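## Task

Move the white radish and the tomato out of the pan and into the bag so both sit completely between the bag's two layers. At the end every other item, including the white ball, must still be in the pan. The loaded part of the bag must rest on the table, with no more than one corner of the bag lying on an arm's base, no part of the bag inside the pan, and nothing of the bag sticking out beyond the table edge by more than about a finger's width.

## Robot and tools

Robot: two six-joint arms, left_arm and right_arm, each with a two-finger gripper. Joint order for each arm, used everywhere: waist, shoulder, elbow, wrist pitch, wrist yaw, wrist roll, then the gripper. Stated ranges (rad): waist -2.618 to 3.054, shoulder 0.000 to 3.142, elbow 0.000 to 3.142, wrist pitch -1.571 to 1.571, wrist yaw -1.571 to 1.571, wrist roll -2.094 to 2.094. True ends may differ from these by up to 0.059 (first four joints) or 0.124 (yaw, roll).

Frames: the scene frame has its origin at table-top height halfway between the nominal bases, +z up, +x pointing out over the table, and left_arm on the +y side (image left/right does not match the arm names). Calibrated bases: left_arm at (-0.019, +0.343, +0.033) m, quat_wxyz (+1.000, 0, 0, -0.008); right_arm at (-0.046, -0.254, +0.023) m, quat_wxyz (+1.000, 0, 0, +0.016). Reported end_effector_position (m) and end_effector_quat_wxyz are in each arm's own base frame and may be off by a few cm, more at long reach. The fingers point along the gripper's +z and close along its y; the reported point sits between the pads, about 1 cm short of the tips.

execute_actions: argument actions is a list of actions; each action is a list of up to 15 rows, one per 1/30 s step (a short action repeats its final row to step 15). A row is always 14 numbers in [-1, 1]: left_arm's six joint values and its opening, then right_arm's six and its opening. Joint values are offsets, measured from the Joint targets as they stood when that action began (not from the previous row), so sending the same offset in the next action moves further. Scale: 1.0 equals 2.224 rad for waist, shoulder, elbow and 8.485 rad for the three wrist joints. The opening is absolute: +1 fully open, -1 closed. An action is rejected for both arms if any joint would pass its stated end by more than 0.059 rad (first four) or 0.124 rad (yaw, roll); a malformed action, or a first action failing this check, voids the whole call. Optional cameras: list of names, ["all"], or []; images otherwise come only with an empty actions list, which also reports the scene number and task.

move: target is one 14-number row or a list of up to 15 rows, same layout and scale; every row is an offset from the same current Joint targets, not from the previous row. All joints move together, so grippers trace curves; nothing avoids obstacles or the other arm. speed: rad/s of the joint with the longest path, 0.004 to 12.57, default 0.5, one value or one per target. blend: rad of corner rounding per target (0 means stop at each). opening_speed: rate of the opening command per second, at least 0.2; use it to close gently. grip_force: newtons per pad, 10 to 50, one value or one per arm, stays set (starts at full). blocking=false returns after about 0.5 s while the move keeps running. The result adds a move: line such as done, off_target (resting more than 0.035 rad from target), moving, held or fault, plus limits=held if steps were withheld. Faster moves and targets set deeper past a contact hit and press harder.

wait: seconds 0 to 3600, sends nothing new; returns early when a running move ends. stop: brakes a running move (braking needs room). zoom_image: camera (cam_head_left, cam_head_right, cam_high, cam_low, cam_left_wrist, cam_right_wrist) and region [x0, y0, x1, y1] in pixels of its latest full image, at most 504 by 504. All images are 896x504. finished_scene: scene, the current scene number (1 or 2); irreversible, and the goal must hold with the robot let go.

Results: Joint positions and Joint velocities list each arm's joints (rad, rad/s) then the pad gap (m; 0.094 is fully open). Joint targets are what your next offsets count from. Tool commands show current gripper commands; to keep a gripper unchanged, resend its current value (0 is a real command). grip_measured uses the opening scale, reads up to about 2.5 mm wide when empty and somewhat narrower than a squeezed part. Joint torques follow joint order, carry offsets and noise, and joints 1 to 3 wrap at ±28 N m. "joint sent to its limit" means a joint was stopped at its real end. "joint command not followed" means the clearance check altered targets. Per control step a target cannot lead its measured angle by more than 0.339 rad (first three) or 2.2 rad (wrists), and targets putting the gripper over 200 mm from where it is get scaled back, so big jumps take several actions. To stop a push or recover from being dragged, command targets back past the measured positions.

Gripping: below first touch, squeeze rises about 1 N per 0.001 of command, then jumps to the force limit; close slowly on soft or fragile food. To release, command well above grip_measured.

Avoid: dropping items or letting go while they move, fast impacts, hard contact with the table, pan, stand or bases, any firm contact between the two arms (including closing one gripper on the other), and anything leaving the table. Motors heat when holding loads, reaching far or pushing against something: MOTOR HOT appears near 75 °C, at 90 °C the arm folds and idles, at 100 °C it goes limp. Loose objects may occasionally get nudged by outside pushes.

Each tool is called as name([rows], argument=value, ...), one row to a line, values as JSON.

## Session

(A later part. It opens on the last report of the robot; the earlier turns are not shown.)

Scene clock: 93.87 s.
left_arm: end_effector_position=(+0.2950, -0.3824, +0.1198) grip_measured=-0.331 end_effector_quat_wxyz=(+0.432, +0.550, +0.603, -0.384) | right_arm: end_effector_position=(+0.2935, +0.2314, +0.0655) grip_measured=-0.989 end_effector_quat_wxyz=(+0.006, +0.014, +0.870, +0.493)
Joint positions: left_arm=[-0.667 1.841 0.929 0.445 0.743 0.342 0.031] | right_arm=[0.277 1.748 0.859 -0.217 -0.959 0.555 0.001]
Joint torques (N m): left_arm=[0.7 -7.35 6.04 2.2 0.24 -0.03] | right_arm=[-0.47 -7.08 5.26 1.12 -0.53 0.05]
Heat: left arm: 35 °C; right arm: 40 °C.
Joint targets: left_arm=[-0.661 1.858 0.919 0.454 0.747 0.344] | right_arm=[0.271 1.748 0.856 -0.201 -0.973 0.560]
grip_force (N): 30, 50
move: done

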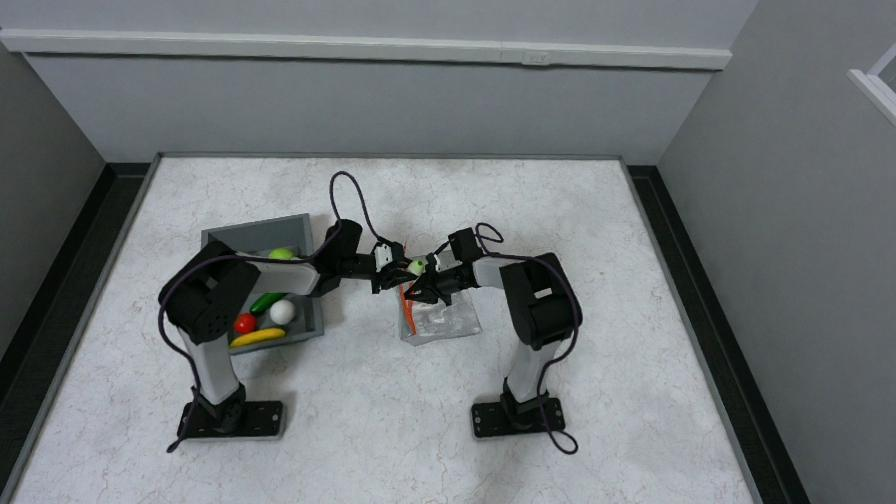

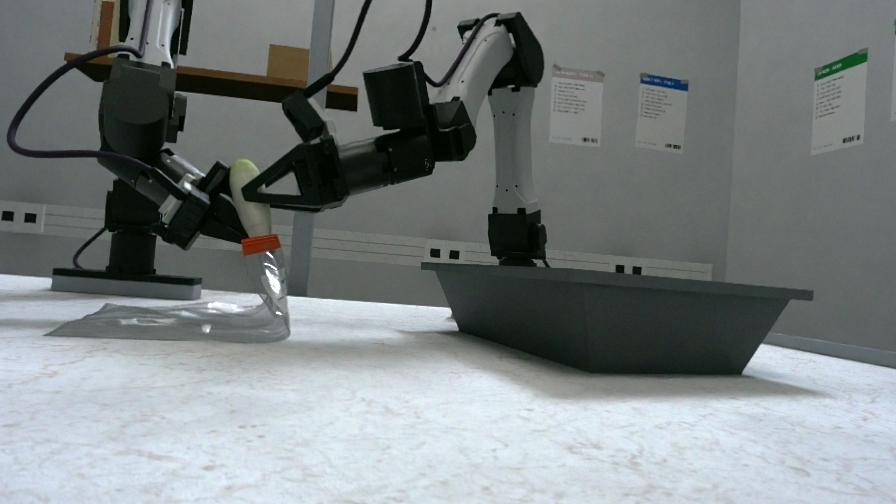

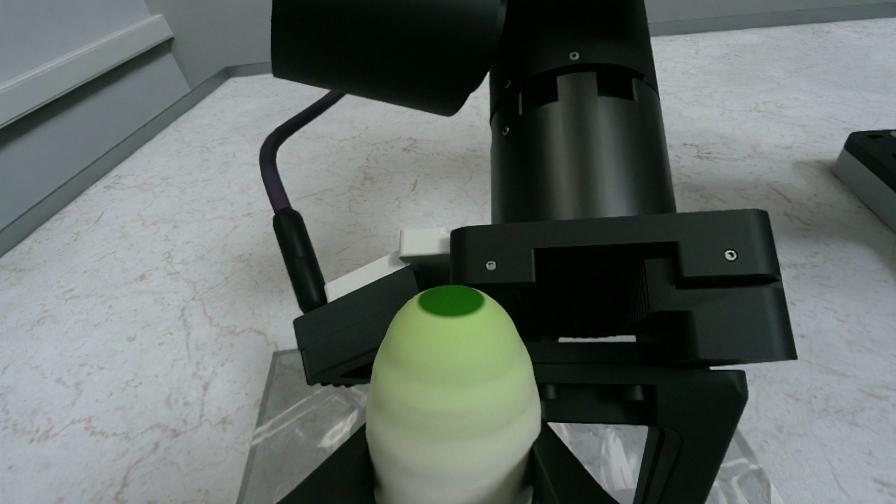

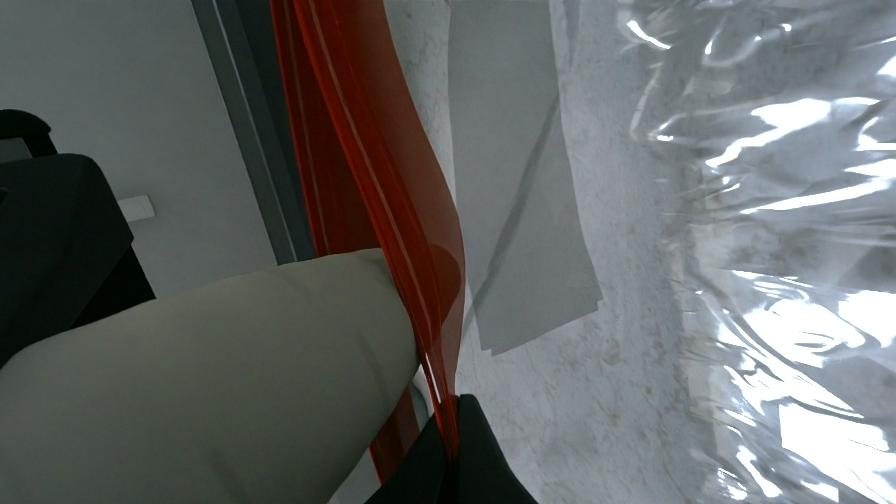

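move(target=[0.0102,0.044,-0.0425,0.0215,0.0024,0.0016,-0.5,0,0,0,0,0,0,-1], speed=0.2, cameras=["cam_head_left","cam_low","cam_left_wrist","cam_right_wrist"])

zoom_image(camera="cam_head_left", region=[330, 220, 490, 360])

zoom_image(camera="cam_low", region=[200, 100, 450, 350])

Scene clock: 95.60 s.
left_arm: end_effector_position=(+0.2965, -0.3698, +0.0784) grip_measured=-0.331 end_effector_quat_wxyz=(+0.437, +0.544, +0.607, -0.380) | right_arm: end_effector_position=(+0.2935, +0.2314, +0.0655) grip_measured=-0.989 end_effector_quat_wxyz=(+0.005, +0.015, +0.870, +0.493)
Joint positions: left_arm=[-0.643 1.936 0.837 0.632 0.748 0.345 0.031] | right_arm=[0.277 1.748 0.859 -0.217 -0.959 0.556 0.001]
Joint torques (N m): left_arm=[0.55 -7.16 5.05 2.17 0.38 0.07] | right_arm=[-0.36 -7.05 5.35 1.12 -0.52 0.04]
Heat: left arm: 34 °C; right arm: 40 °C.
Joint targets: left_arm=[-0.638 1.956 0.825 0.637 0.767 0.357] | right_arm=[0.271 1.748 0.856 -0.201 -0.973 0.560]
grip_force (N): 30, 50
move: done

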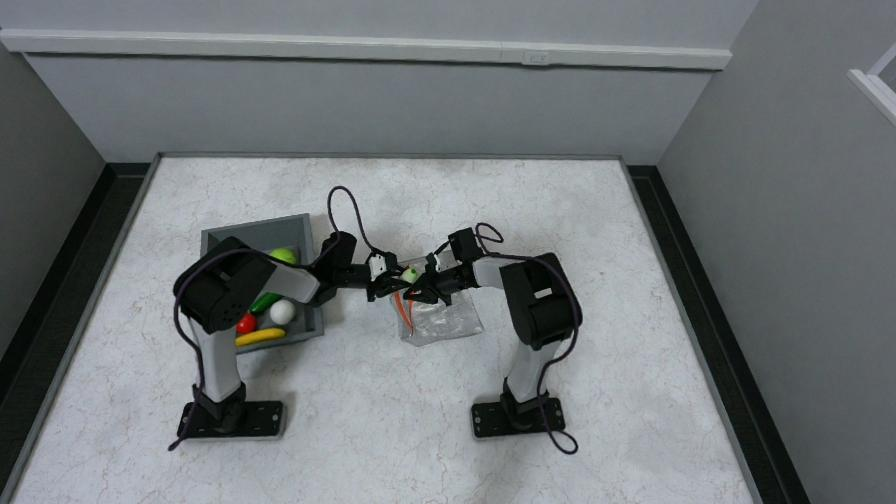

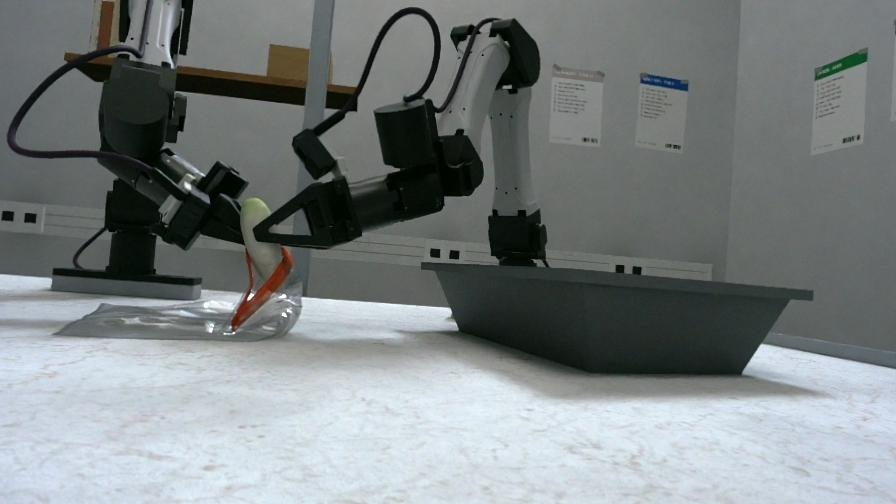

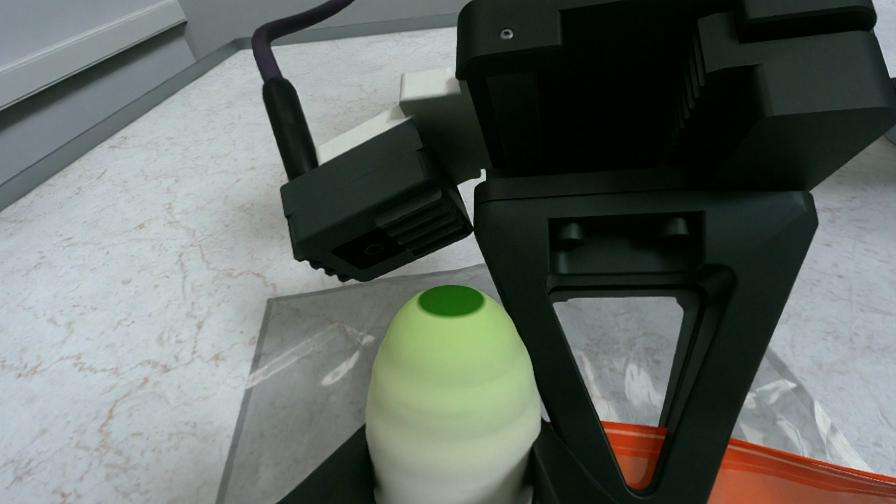

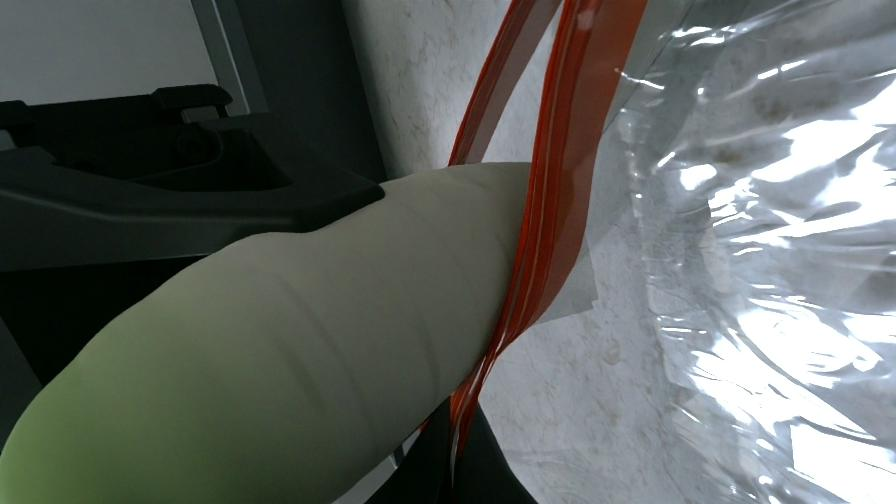

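Scaled by 3.150 from the camera's image (finer frame: 1280x720).

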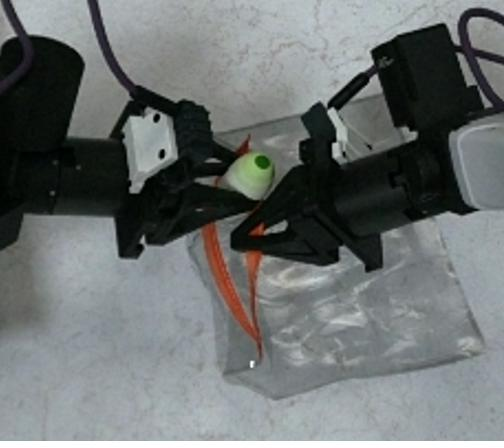

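Scaled by 2.016 from the camera's image (finer frame: 1280x720).

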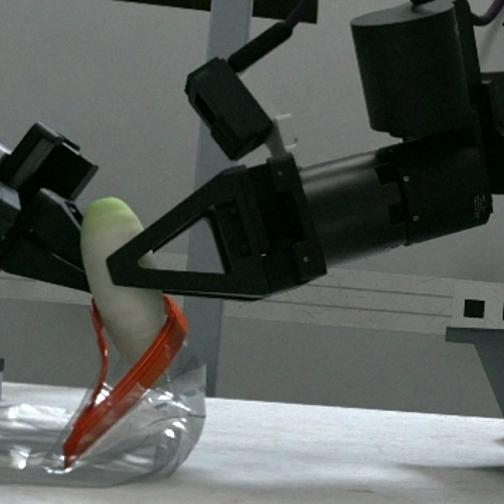

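move(target=[0.0016,0.0542,-0.0052,0.0154,0.0003,0.0003,-0.5,0,0,0,0,0,0,-1], speed=0.15, cameras=["cam_head_left","cam_low","cam_left_wrist","cam_right_wrist","cam_high"])

zoom_image(camera="cam_head_left", region=[330, 220, 490, 360])

zoom_image(camera="cam_low", region=[200, 150, 400, 350])

Scene clock: 97.73 s.
left_arm: end_effector_position=(+0.3007, -0.3699, +0.0478) grip_measured=-0.331 end_effector_quat_wxyz=(+0.441, +0.544, +0.605, -0.380) | right_arm: end_effector_position=(+0.2916, +0.2309, +0.0640) grip_measured=-0.989 end_effector_quat_wxyz=(+0.001, +0.018, +0.870, +0.492)
Joint positions: left_arm=[-0.636 2.054 0.825 0.77 0.753 0.346 0.031] | right_arm=[0.277 1.748 0.856 -0.222 -0.959 0.557 0.001]
Joint torques (N m): left_arm=[0.35 -7.32 4.34 2.08 0.36 0.06] | right_arm=[-0.51 -7.05 5.6 1.16 -0.53 0.03]
Heat: left arm: 34 °C; right arm: 40 °C.
Joint targets: left_arm=[-0.634 2.076 0.813 0.767 0.770 0.359] | right_arm=[0.271 1.748 0.856 -0.201 -0.973 0.560]
grip_force (N): 30, 50
move: done
Images, in order (width x height): cam_head_left 896x504, cam_high 896x504, cam_low 896x504, cam_left_wrist 896x504, cam_right_wrist 896x504.

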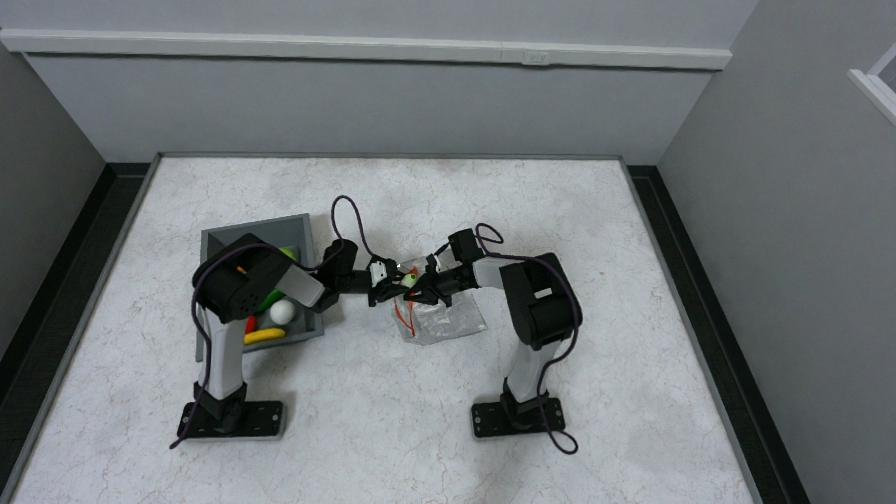

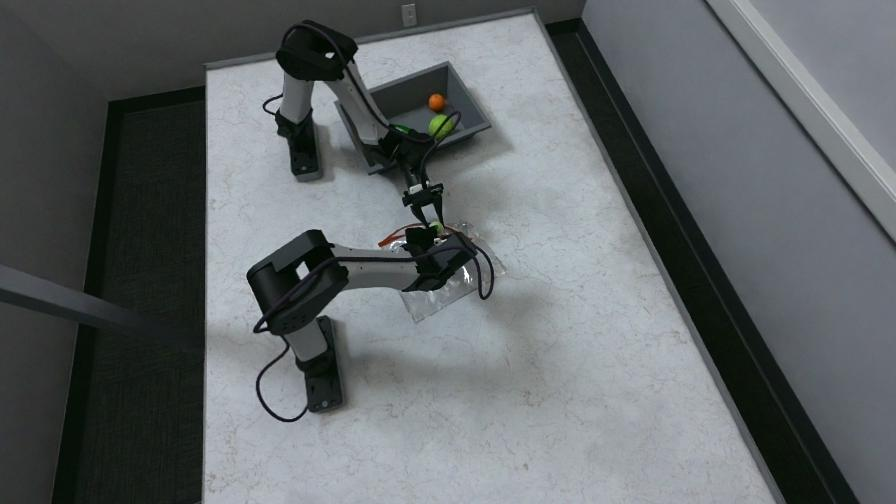

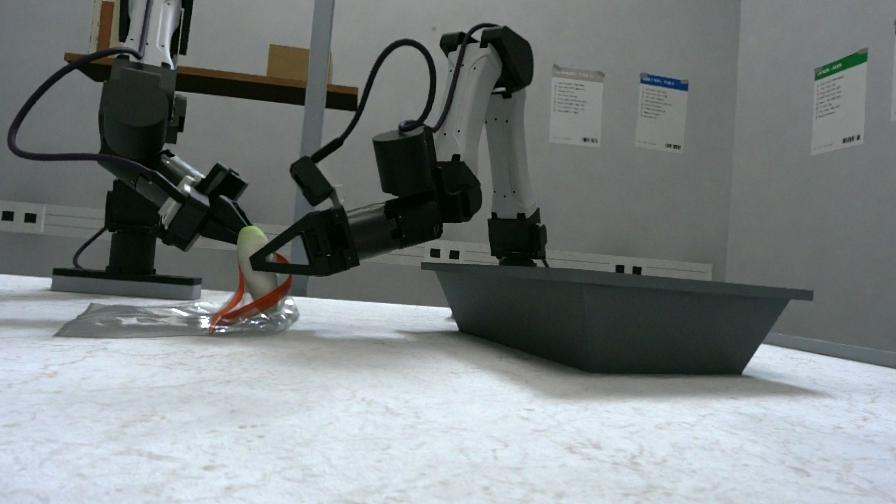

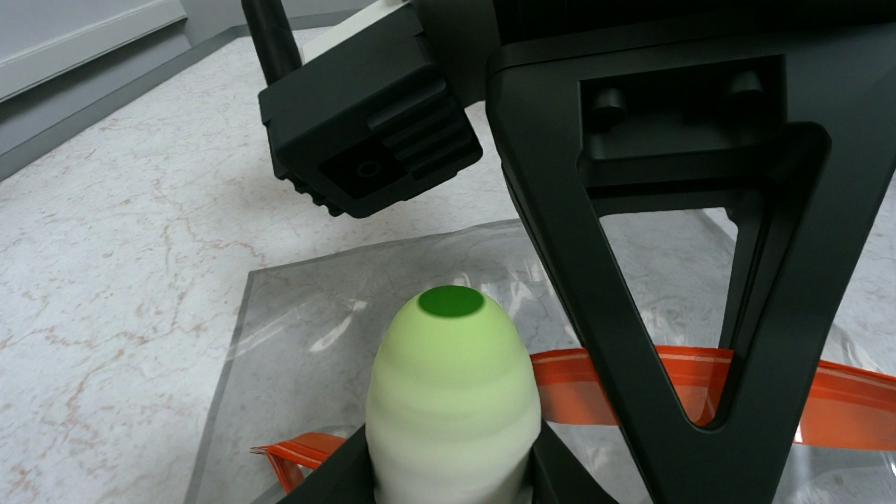

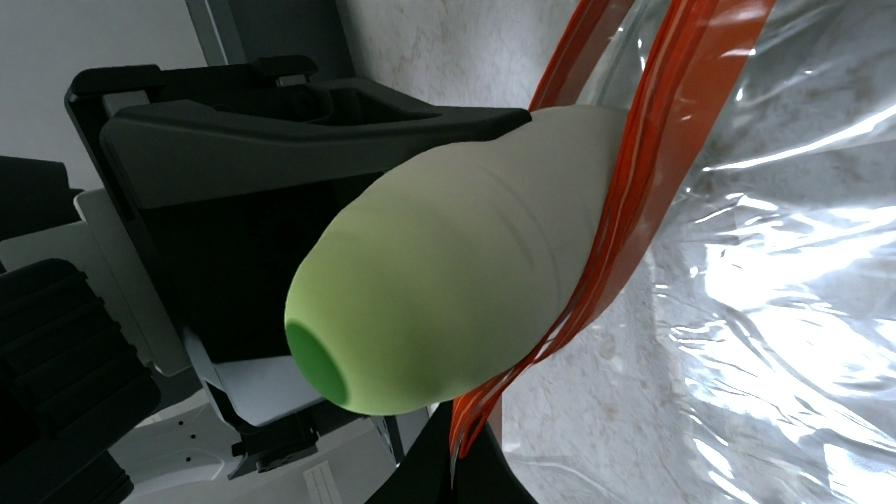

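Scaled by 3.150 from the camera's image (finer frame: 1280x720).

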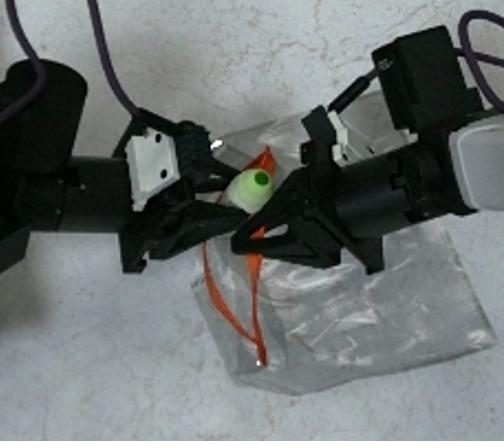

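Scaled by 2.520 from the camera's image (finer frame: 1280x720).

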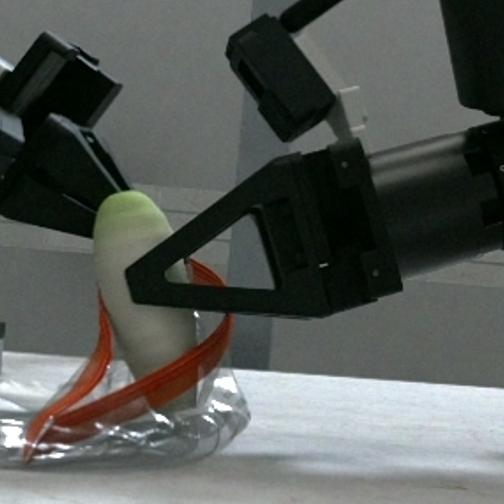

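move(target=[0,0,0,0,0,0,-0.5,0,-0.0483,0.0486,-0.0255,0,0,-1], speed=0.12, cameras=["cam_head_left","cam_low","cam_left_wrist","cam_right_wrist"])

zoom_image(camera="cam_head_left", region=[330, 220, 490, 360])

zoom_image(camera="cam_low", region=[200, 150, 400, 350])

Scene clock: 100.97 s.
left_arm: end_effector_position=(+0.3000, -0.3701, +0.0480) grip_measured=-0.331 end_effector_quat_wxyz=(+0.441, +0.545, +0.603, -0.381) | right_arm: end_effector_position=(+0.2873, +0.2296, +0.0949) grip_measured=-0.989 end_effector_quat_wxyz=(-0.018, +0.028, +0.873, +0.486)
Joint positions: left_arm=[-0.636 2.054 0.825 0.77 0.757 0.347 0.031] | right_arm=[0.277 1.679 0.937 -0.418 -0.959 0.557 0.001]
Joint torques (N m): left_arm=[0.32 -7.34 4.34 2.08 0.32 0.06] | right_arm=[-0.5 -10.22 8.58 0.94 -0.54 0.03]
Heat: left arm: 34 °C; right arm: 40 °C.
Joint targets: left_arm=[-0.634 2.076 0.813 0.767 0.769 0.360] | right_arm=[0.271 1.641 0.964 -0.418 -0.973 0.560]
grip_force (N): 30, 50
move: off_target (right_arm); right_arm: the shoulder is farthest, 0.039 rad from its target

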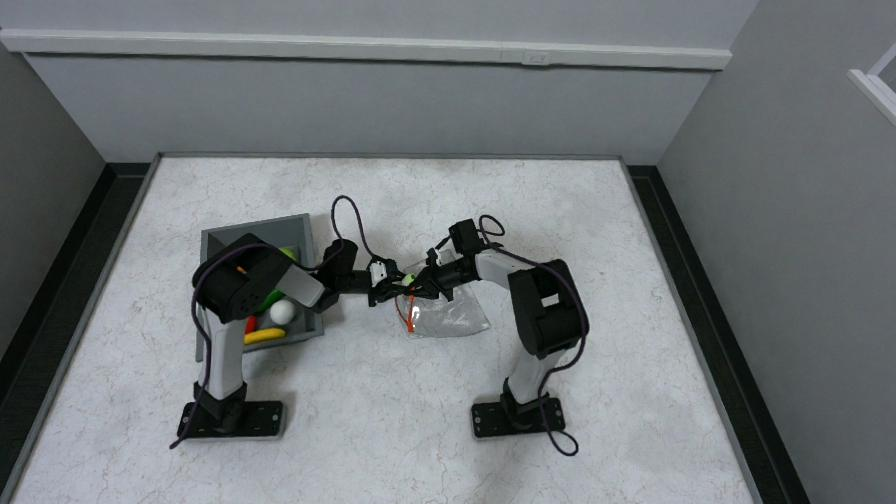

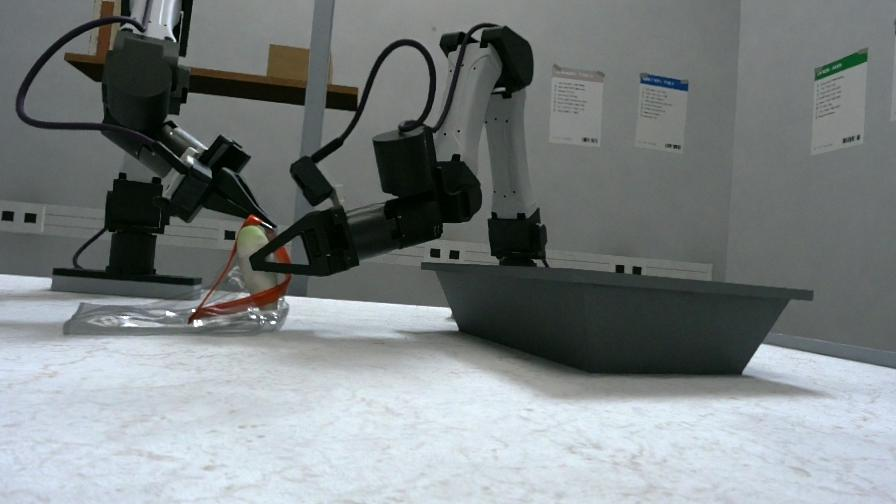

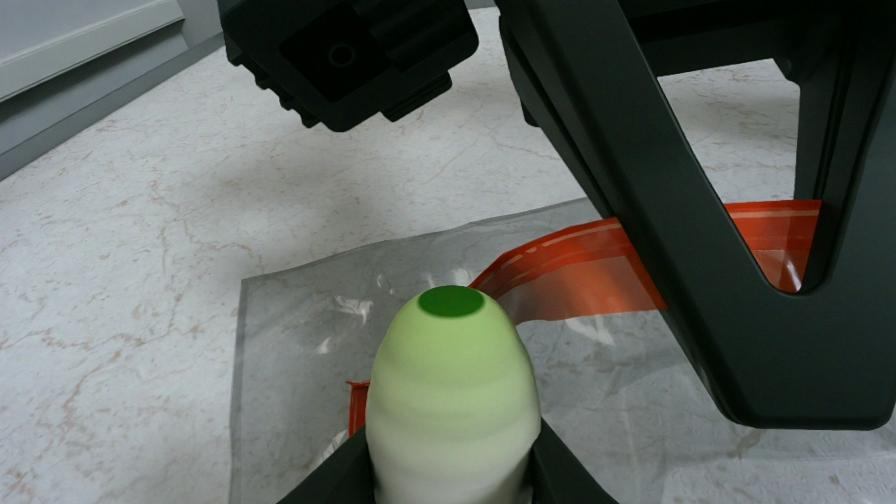

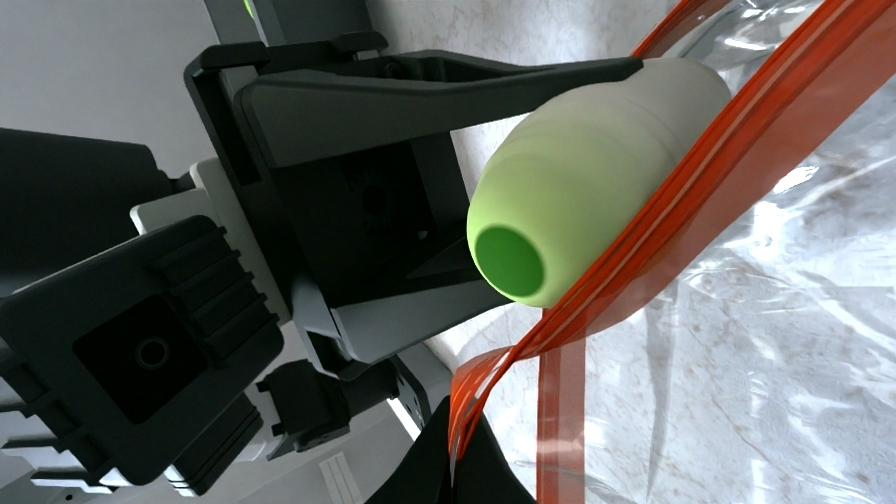

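Scaled by 3.150 from the camera's image (finer frame: 1280x720).

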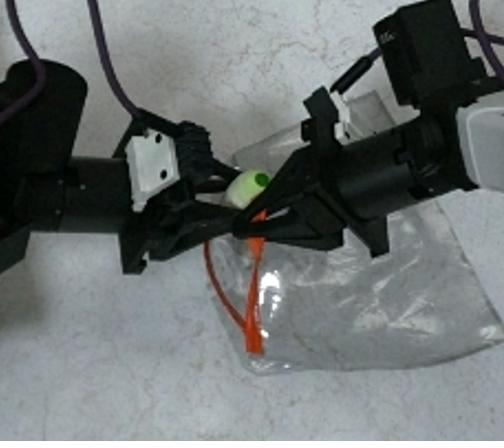

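Scaled by 2.520 from the camera's image (finer frame: 1280x720).

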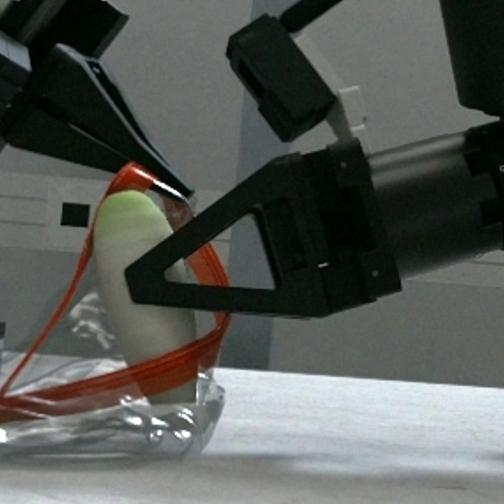

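move([
  [-0.0269,-0.0252,0.0781,-0.0473,-0.0144,0.0087,-0.5,0,0,0,0,0,0,-1],
  [-0.0538,-0.0145,0.1562,-0.085,-0.0287,0.0175,-0.5,0,0,0,0,0,0,-1],
], speed=0.2, blend=[0.05,0], cameras=["cam_head_left","cam_low","cam_left_wrist","cam_right_wrist"])

zoom_image(camera="cam_head_left", region=[330, 220, 490, 360])

zoom_image(camera="cam_low", region=[200, 150, 400, 350])

Scene clock: 106.63 s.
left_arm: end_effector_position=(+0.3026, -0.3921, +0.0288) grip_measured=-0.333 end_effector_quat_wxyz=(+0.314, +0.601, +0.674, -0.293) | right_arm: end_effector_position=(+0.2898, +0.2191, +0.0910) grip_measured=-0.989 end_effector_quat_wxyz=(-0.017, +0.048, +0.880, +0.472)
Joint positions: left_arm=[-0.726 2.041 1.139 0.063 0.559 0.51 0.031] | right_arm=[0.253 1.673 0.937 -0.451 -0.93 0.558 0.001]
Joint torques (N m): left_arm=[-2 -9.87 8.98 1.59 -0.04 -0.1] | right_arm=[1.8 -9.48 8.57 1.16 -0.84 0.02]
Heat: left arm: 33 °C; right arm: 40 °C.
Joint targets: left_arm=[-0.754 2.044 1.160 0.046 0.526 0.508] | right_arm=[0.272 1.640 0.964 -0.418 -0.973 0.560]
grip_force (N): 30, 50
move: done

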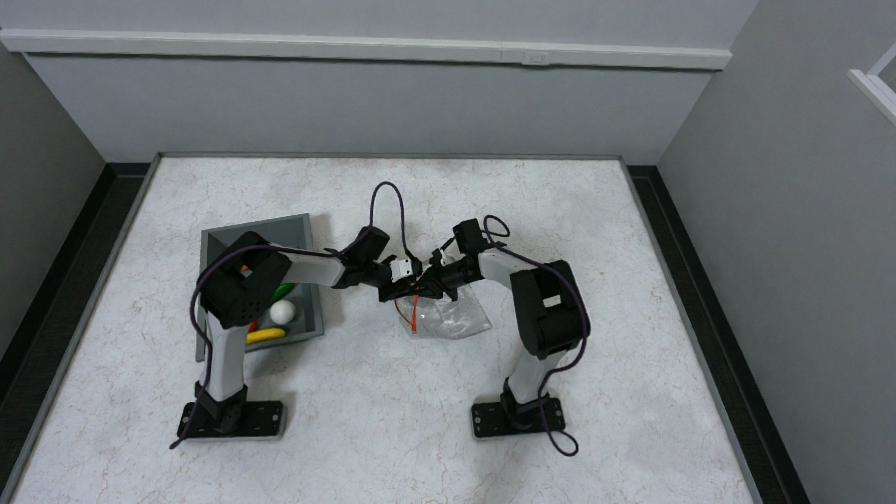

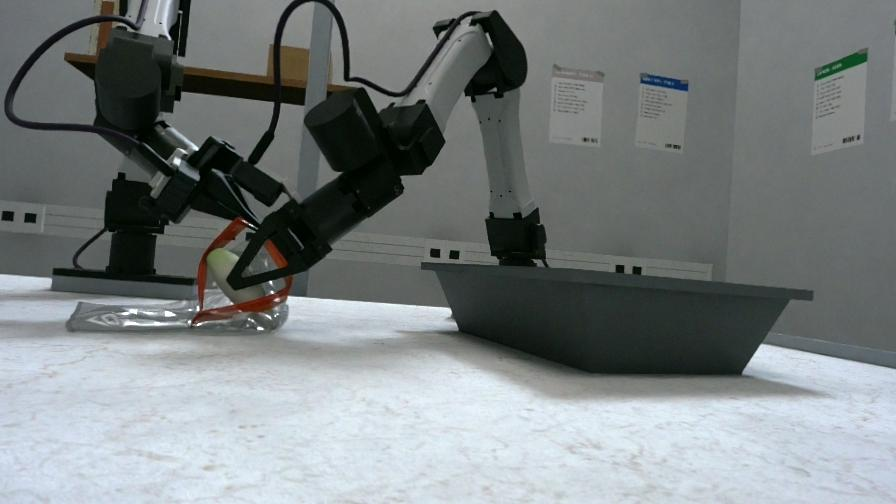

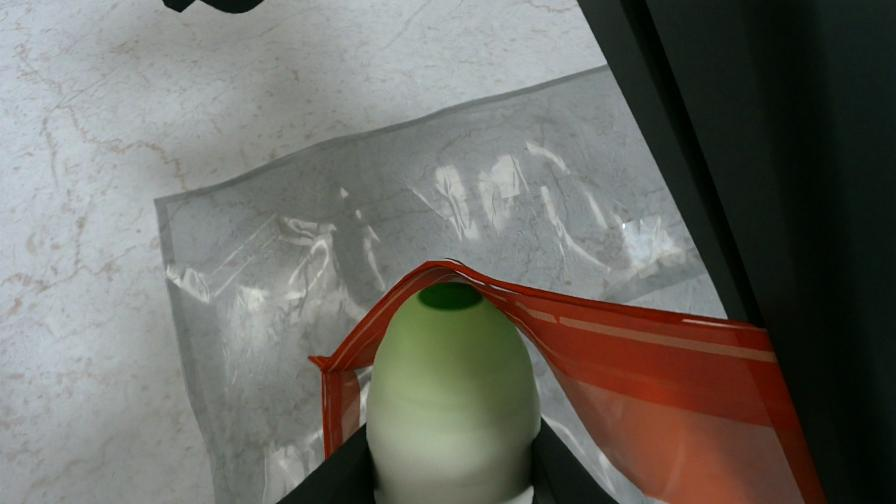

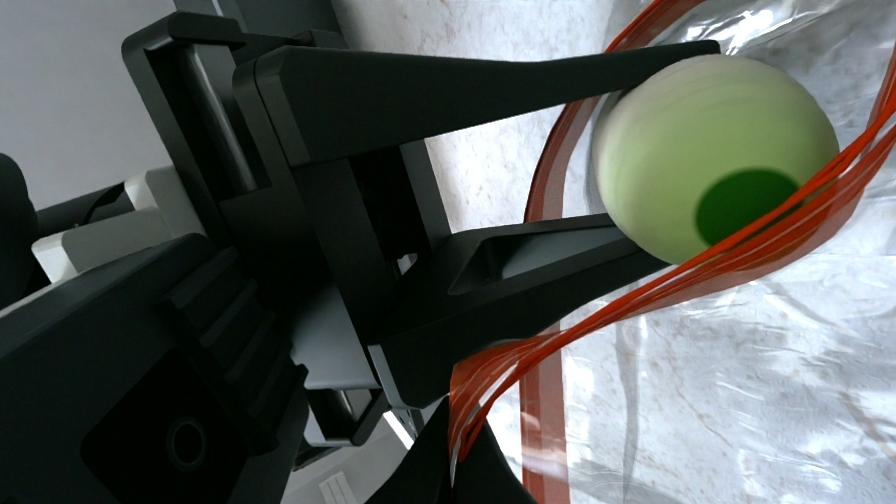

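Scaled by 3.150 from the camera's image (finer frame: 1280x720).

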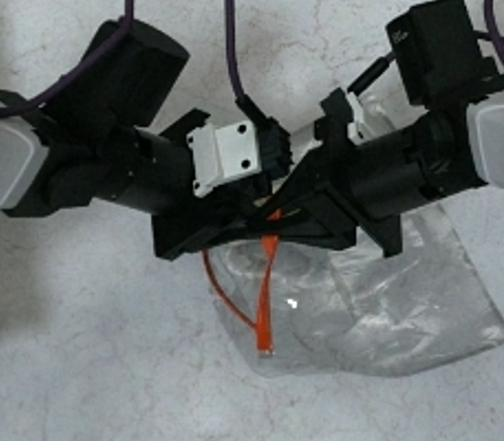

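Scaled by 2.520 from the camera's image (finer frame: 1280x720).

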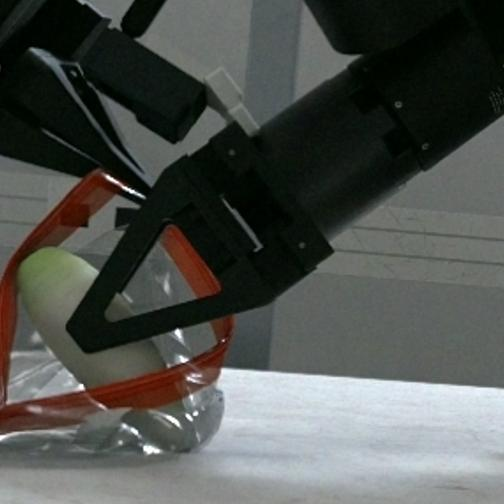

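move(target=[0.009,0,0,0,0,0,-0.5,-0.045,-0.018,0,-0.004,0,0,-1], speed=0.2, cameras=["cam_head_left","cam_low","cam_left_wrist","cam_right_wrist"])

zoom_image(camera="cam_low", region=[180, 150, 380, 350])

Scene clock: 108.03 s.
left_arm: end_effector_position=(+0.3032, -0.3945, +0.0300) grip_measured=-0.333 end_effector_quat_wxyz=(+0.317, +0.602, +0.674, -0.288) | right_arm: end_effector_position=(+0.3040, +0.1983, +0.1056) grip_measured=-0.989 end_effector_quat_wxyz=(+0.010, +0.072, +0.871, +0.486)
Joint positions: left_arm=[-0.733 2.041 1.145 0.063 0.545 0.511 0.031] | right_arm=[0.175 1.637 0.937 -0.454 -0.957 0.558 0.001]
Joint torques (N m): left_arm=[0.13 -9.94 8.36 1.61 0.07 -0.08] | right_arm=[-0.32 -9.73 8.66 0.93 -0.54 0.01]
Heat: left arm: 34 °C; right arm: 40 °C.
Joint targets: left_arm=[-0.734 2.044 1.161 0.046 0.526 0.508] | right_arm=[0.171 1.600 0.964 -0.452 -0.973 0.560]
grip_force (N): 30, 50
move: off_target (right_arm); right_arm: the shoulder is farthest, 0.037 rad from its target

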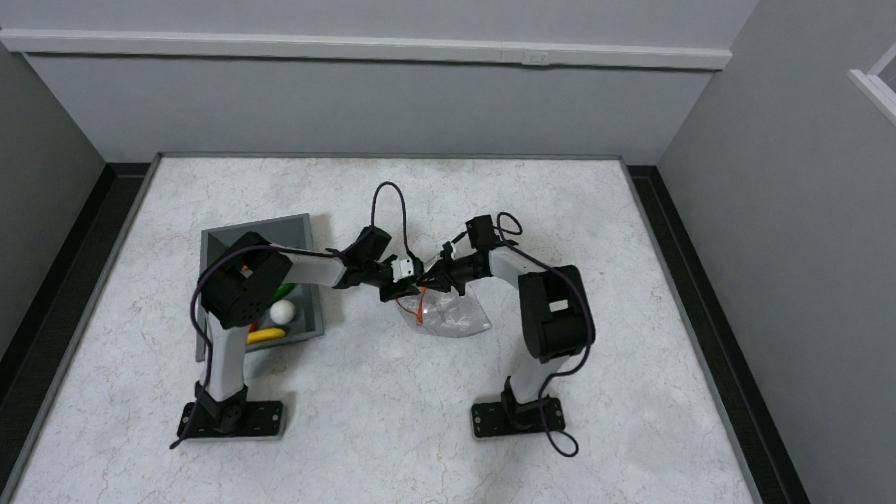

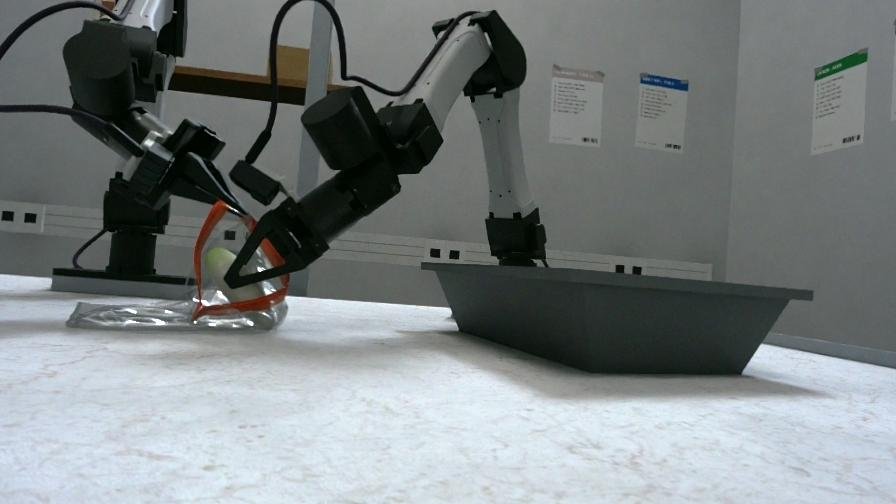

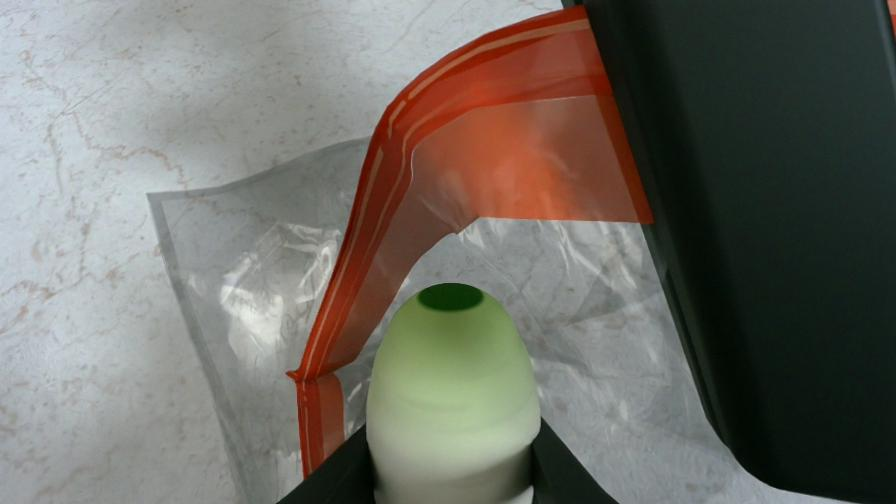

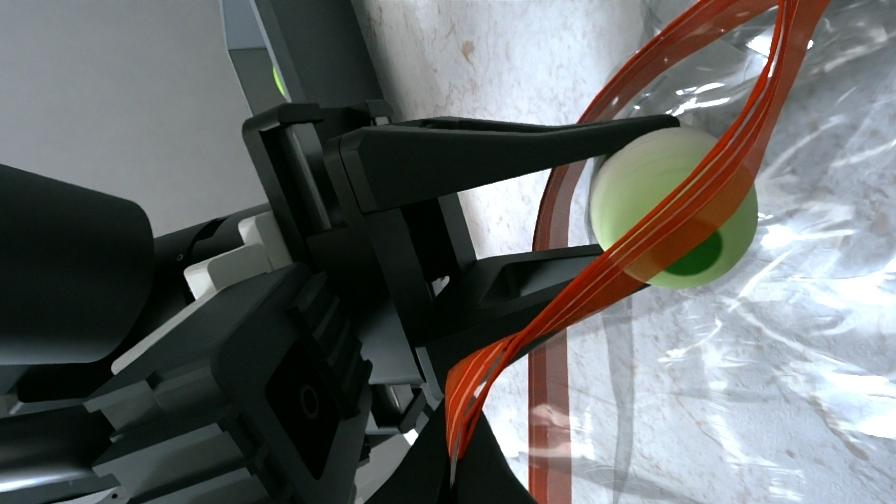

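Scaled by 2.520 from the camera's image (finer frame: 1280x720).

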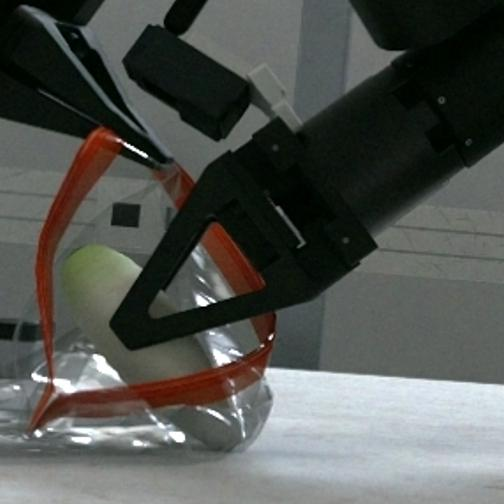

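move(target=[0,0,0,0,0,0,0.0,0,0,0,0,0,0,-1], opening_speed=0.3, cameras=["cam_low","cam_left_wrist","cam_right_wrist"])

zoom_image(camera="cam_low", region=[180, 150, 380, 350])

Scene clock: 110.37 s.
left_arm: end_effector_position=(+0.3035, -0.3942, +0.0296) grip_measured=-0.002 end_effector_quat_wxyz=(+0.317, +0.602, +0.674, -0.287) | right_arm: end_effector_position=(+0.3039, +0.1984, +0.1057) grip_measured=-0.989 end_effector_quat_wxyz=(+0.009, +0.072, +0.871, +0.487)
Joint positions: left_arm=[-0.733 2.041 1.145 0.062 0.543 0.511 0.047] | right_arm=[0.175 1.637 0.937 -0.454 -0.958 0.558 0.001]
Joint torques (N m): left_arm=[0.09 -9.89 8.4 1.62 0.1 -0.07] | right_arm=[-0.36 -9.8 8.68 0.93 -0.54 0.02]
Heat: left arm: 34 °C; right arm: 40 °C.
Joint targets: left_arm=[-0.734 2.044 1.161 0.046 0.526 0.508] | right_arm=[0.171 1.600 0.964 -0.452 -0.973 0.560]
grip_force (N): 30, 50
move: done

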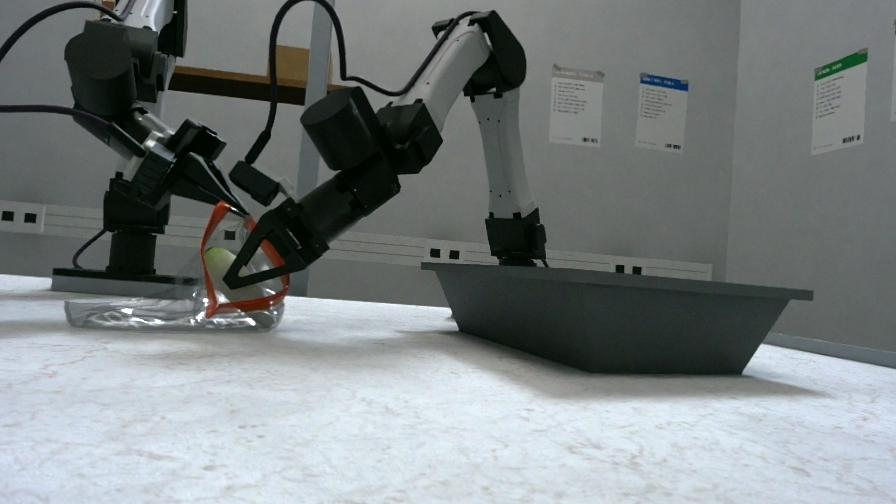

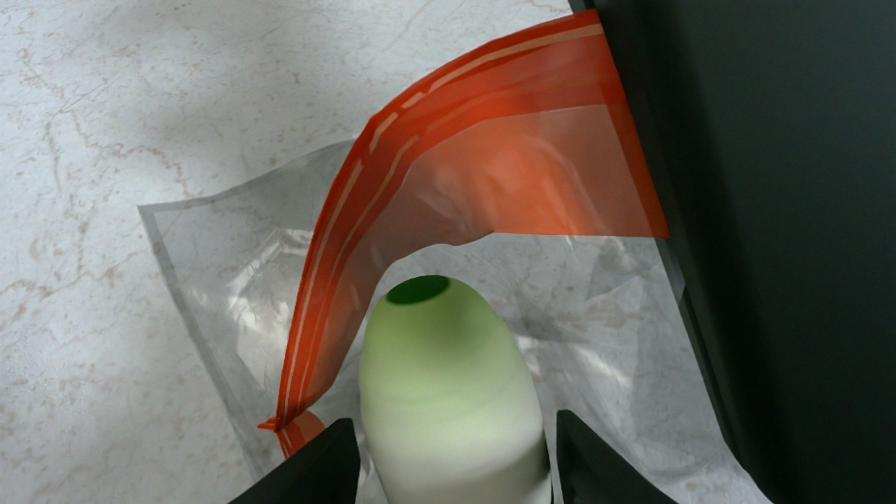

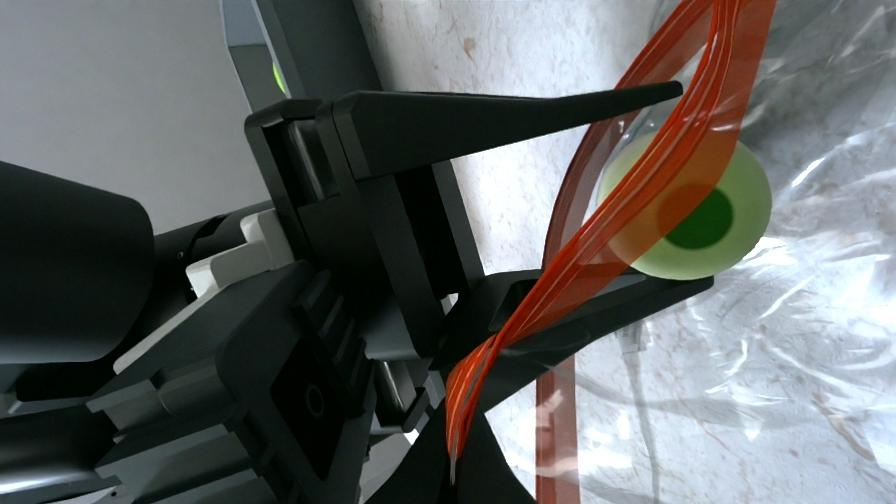

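Scaled by 2.520 from the camera's image (finer frame: 1280x720).

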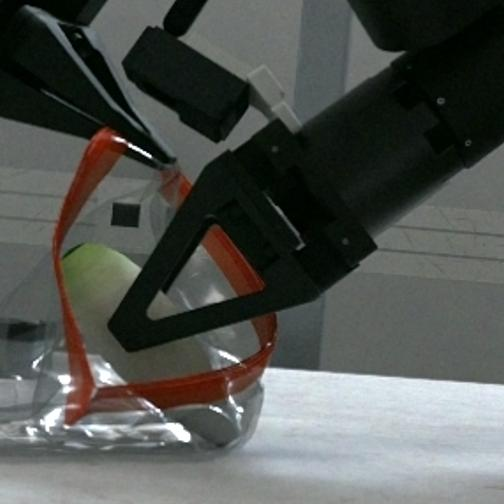

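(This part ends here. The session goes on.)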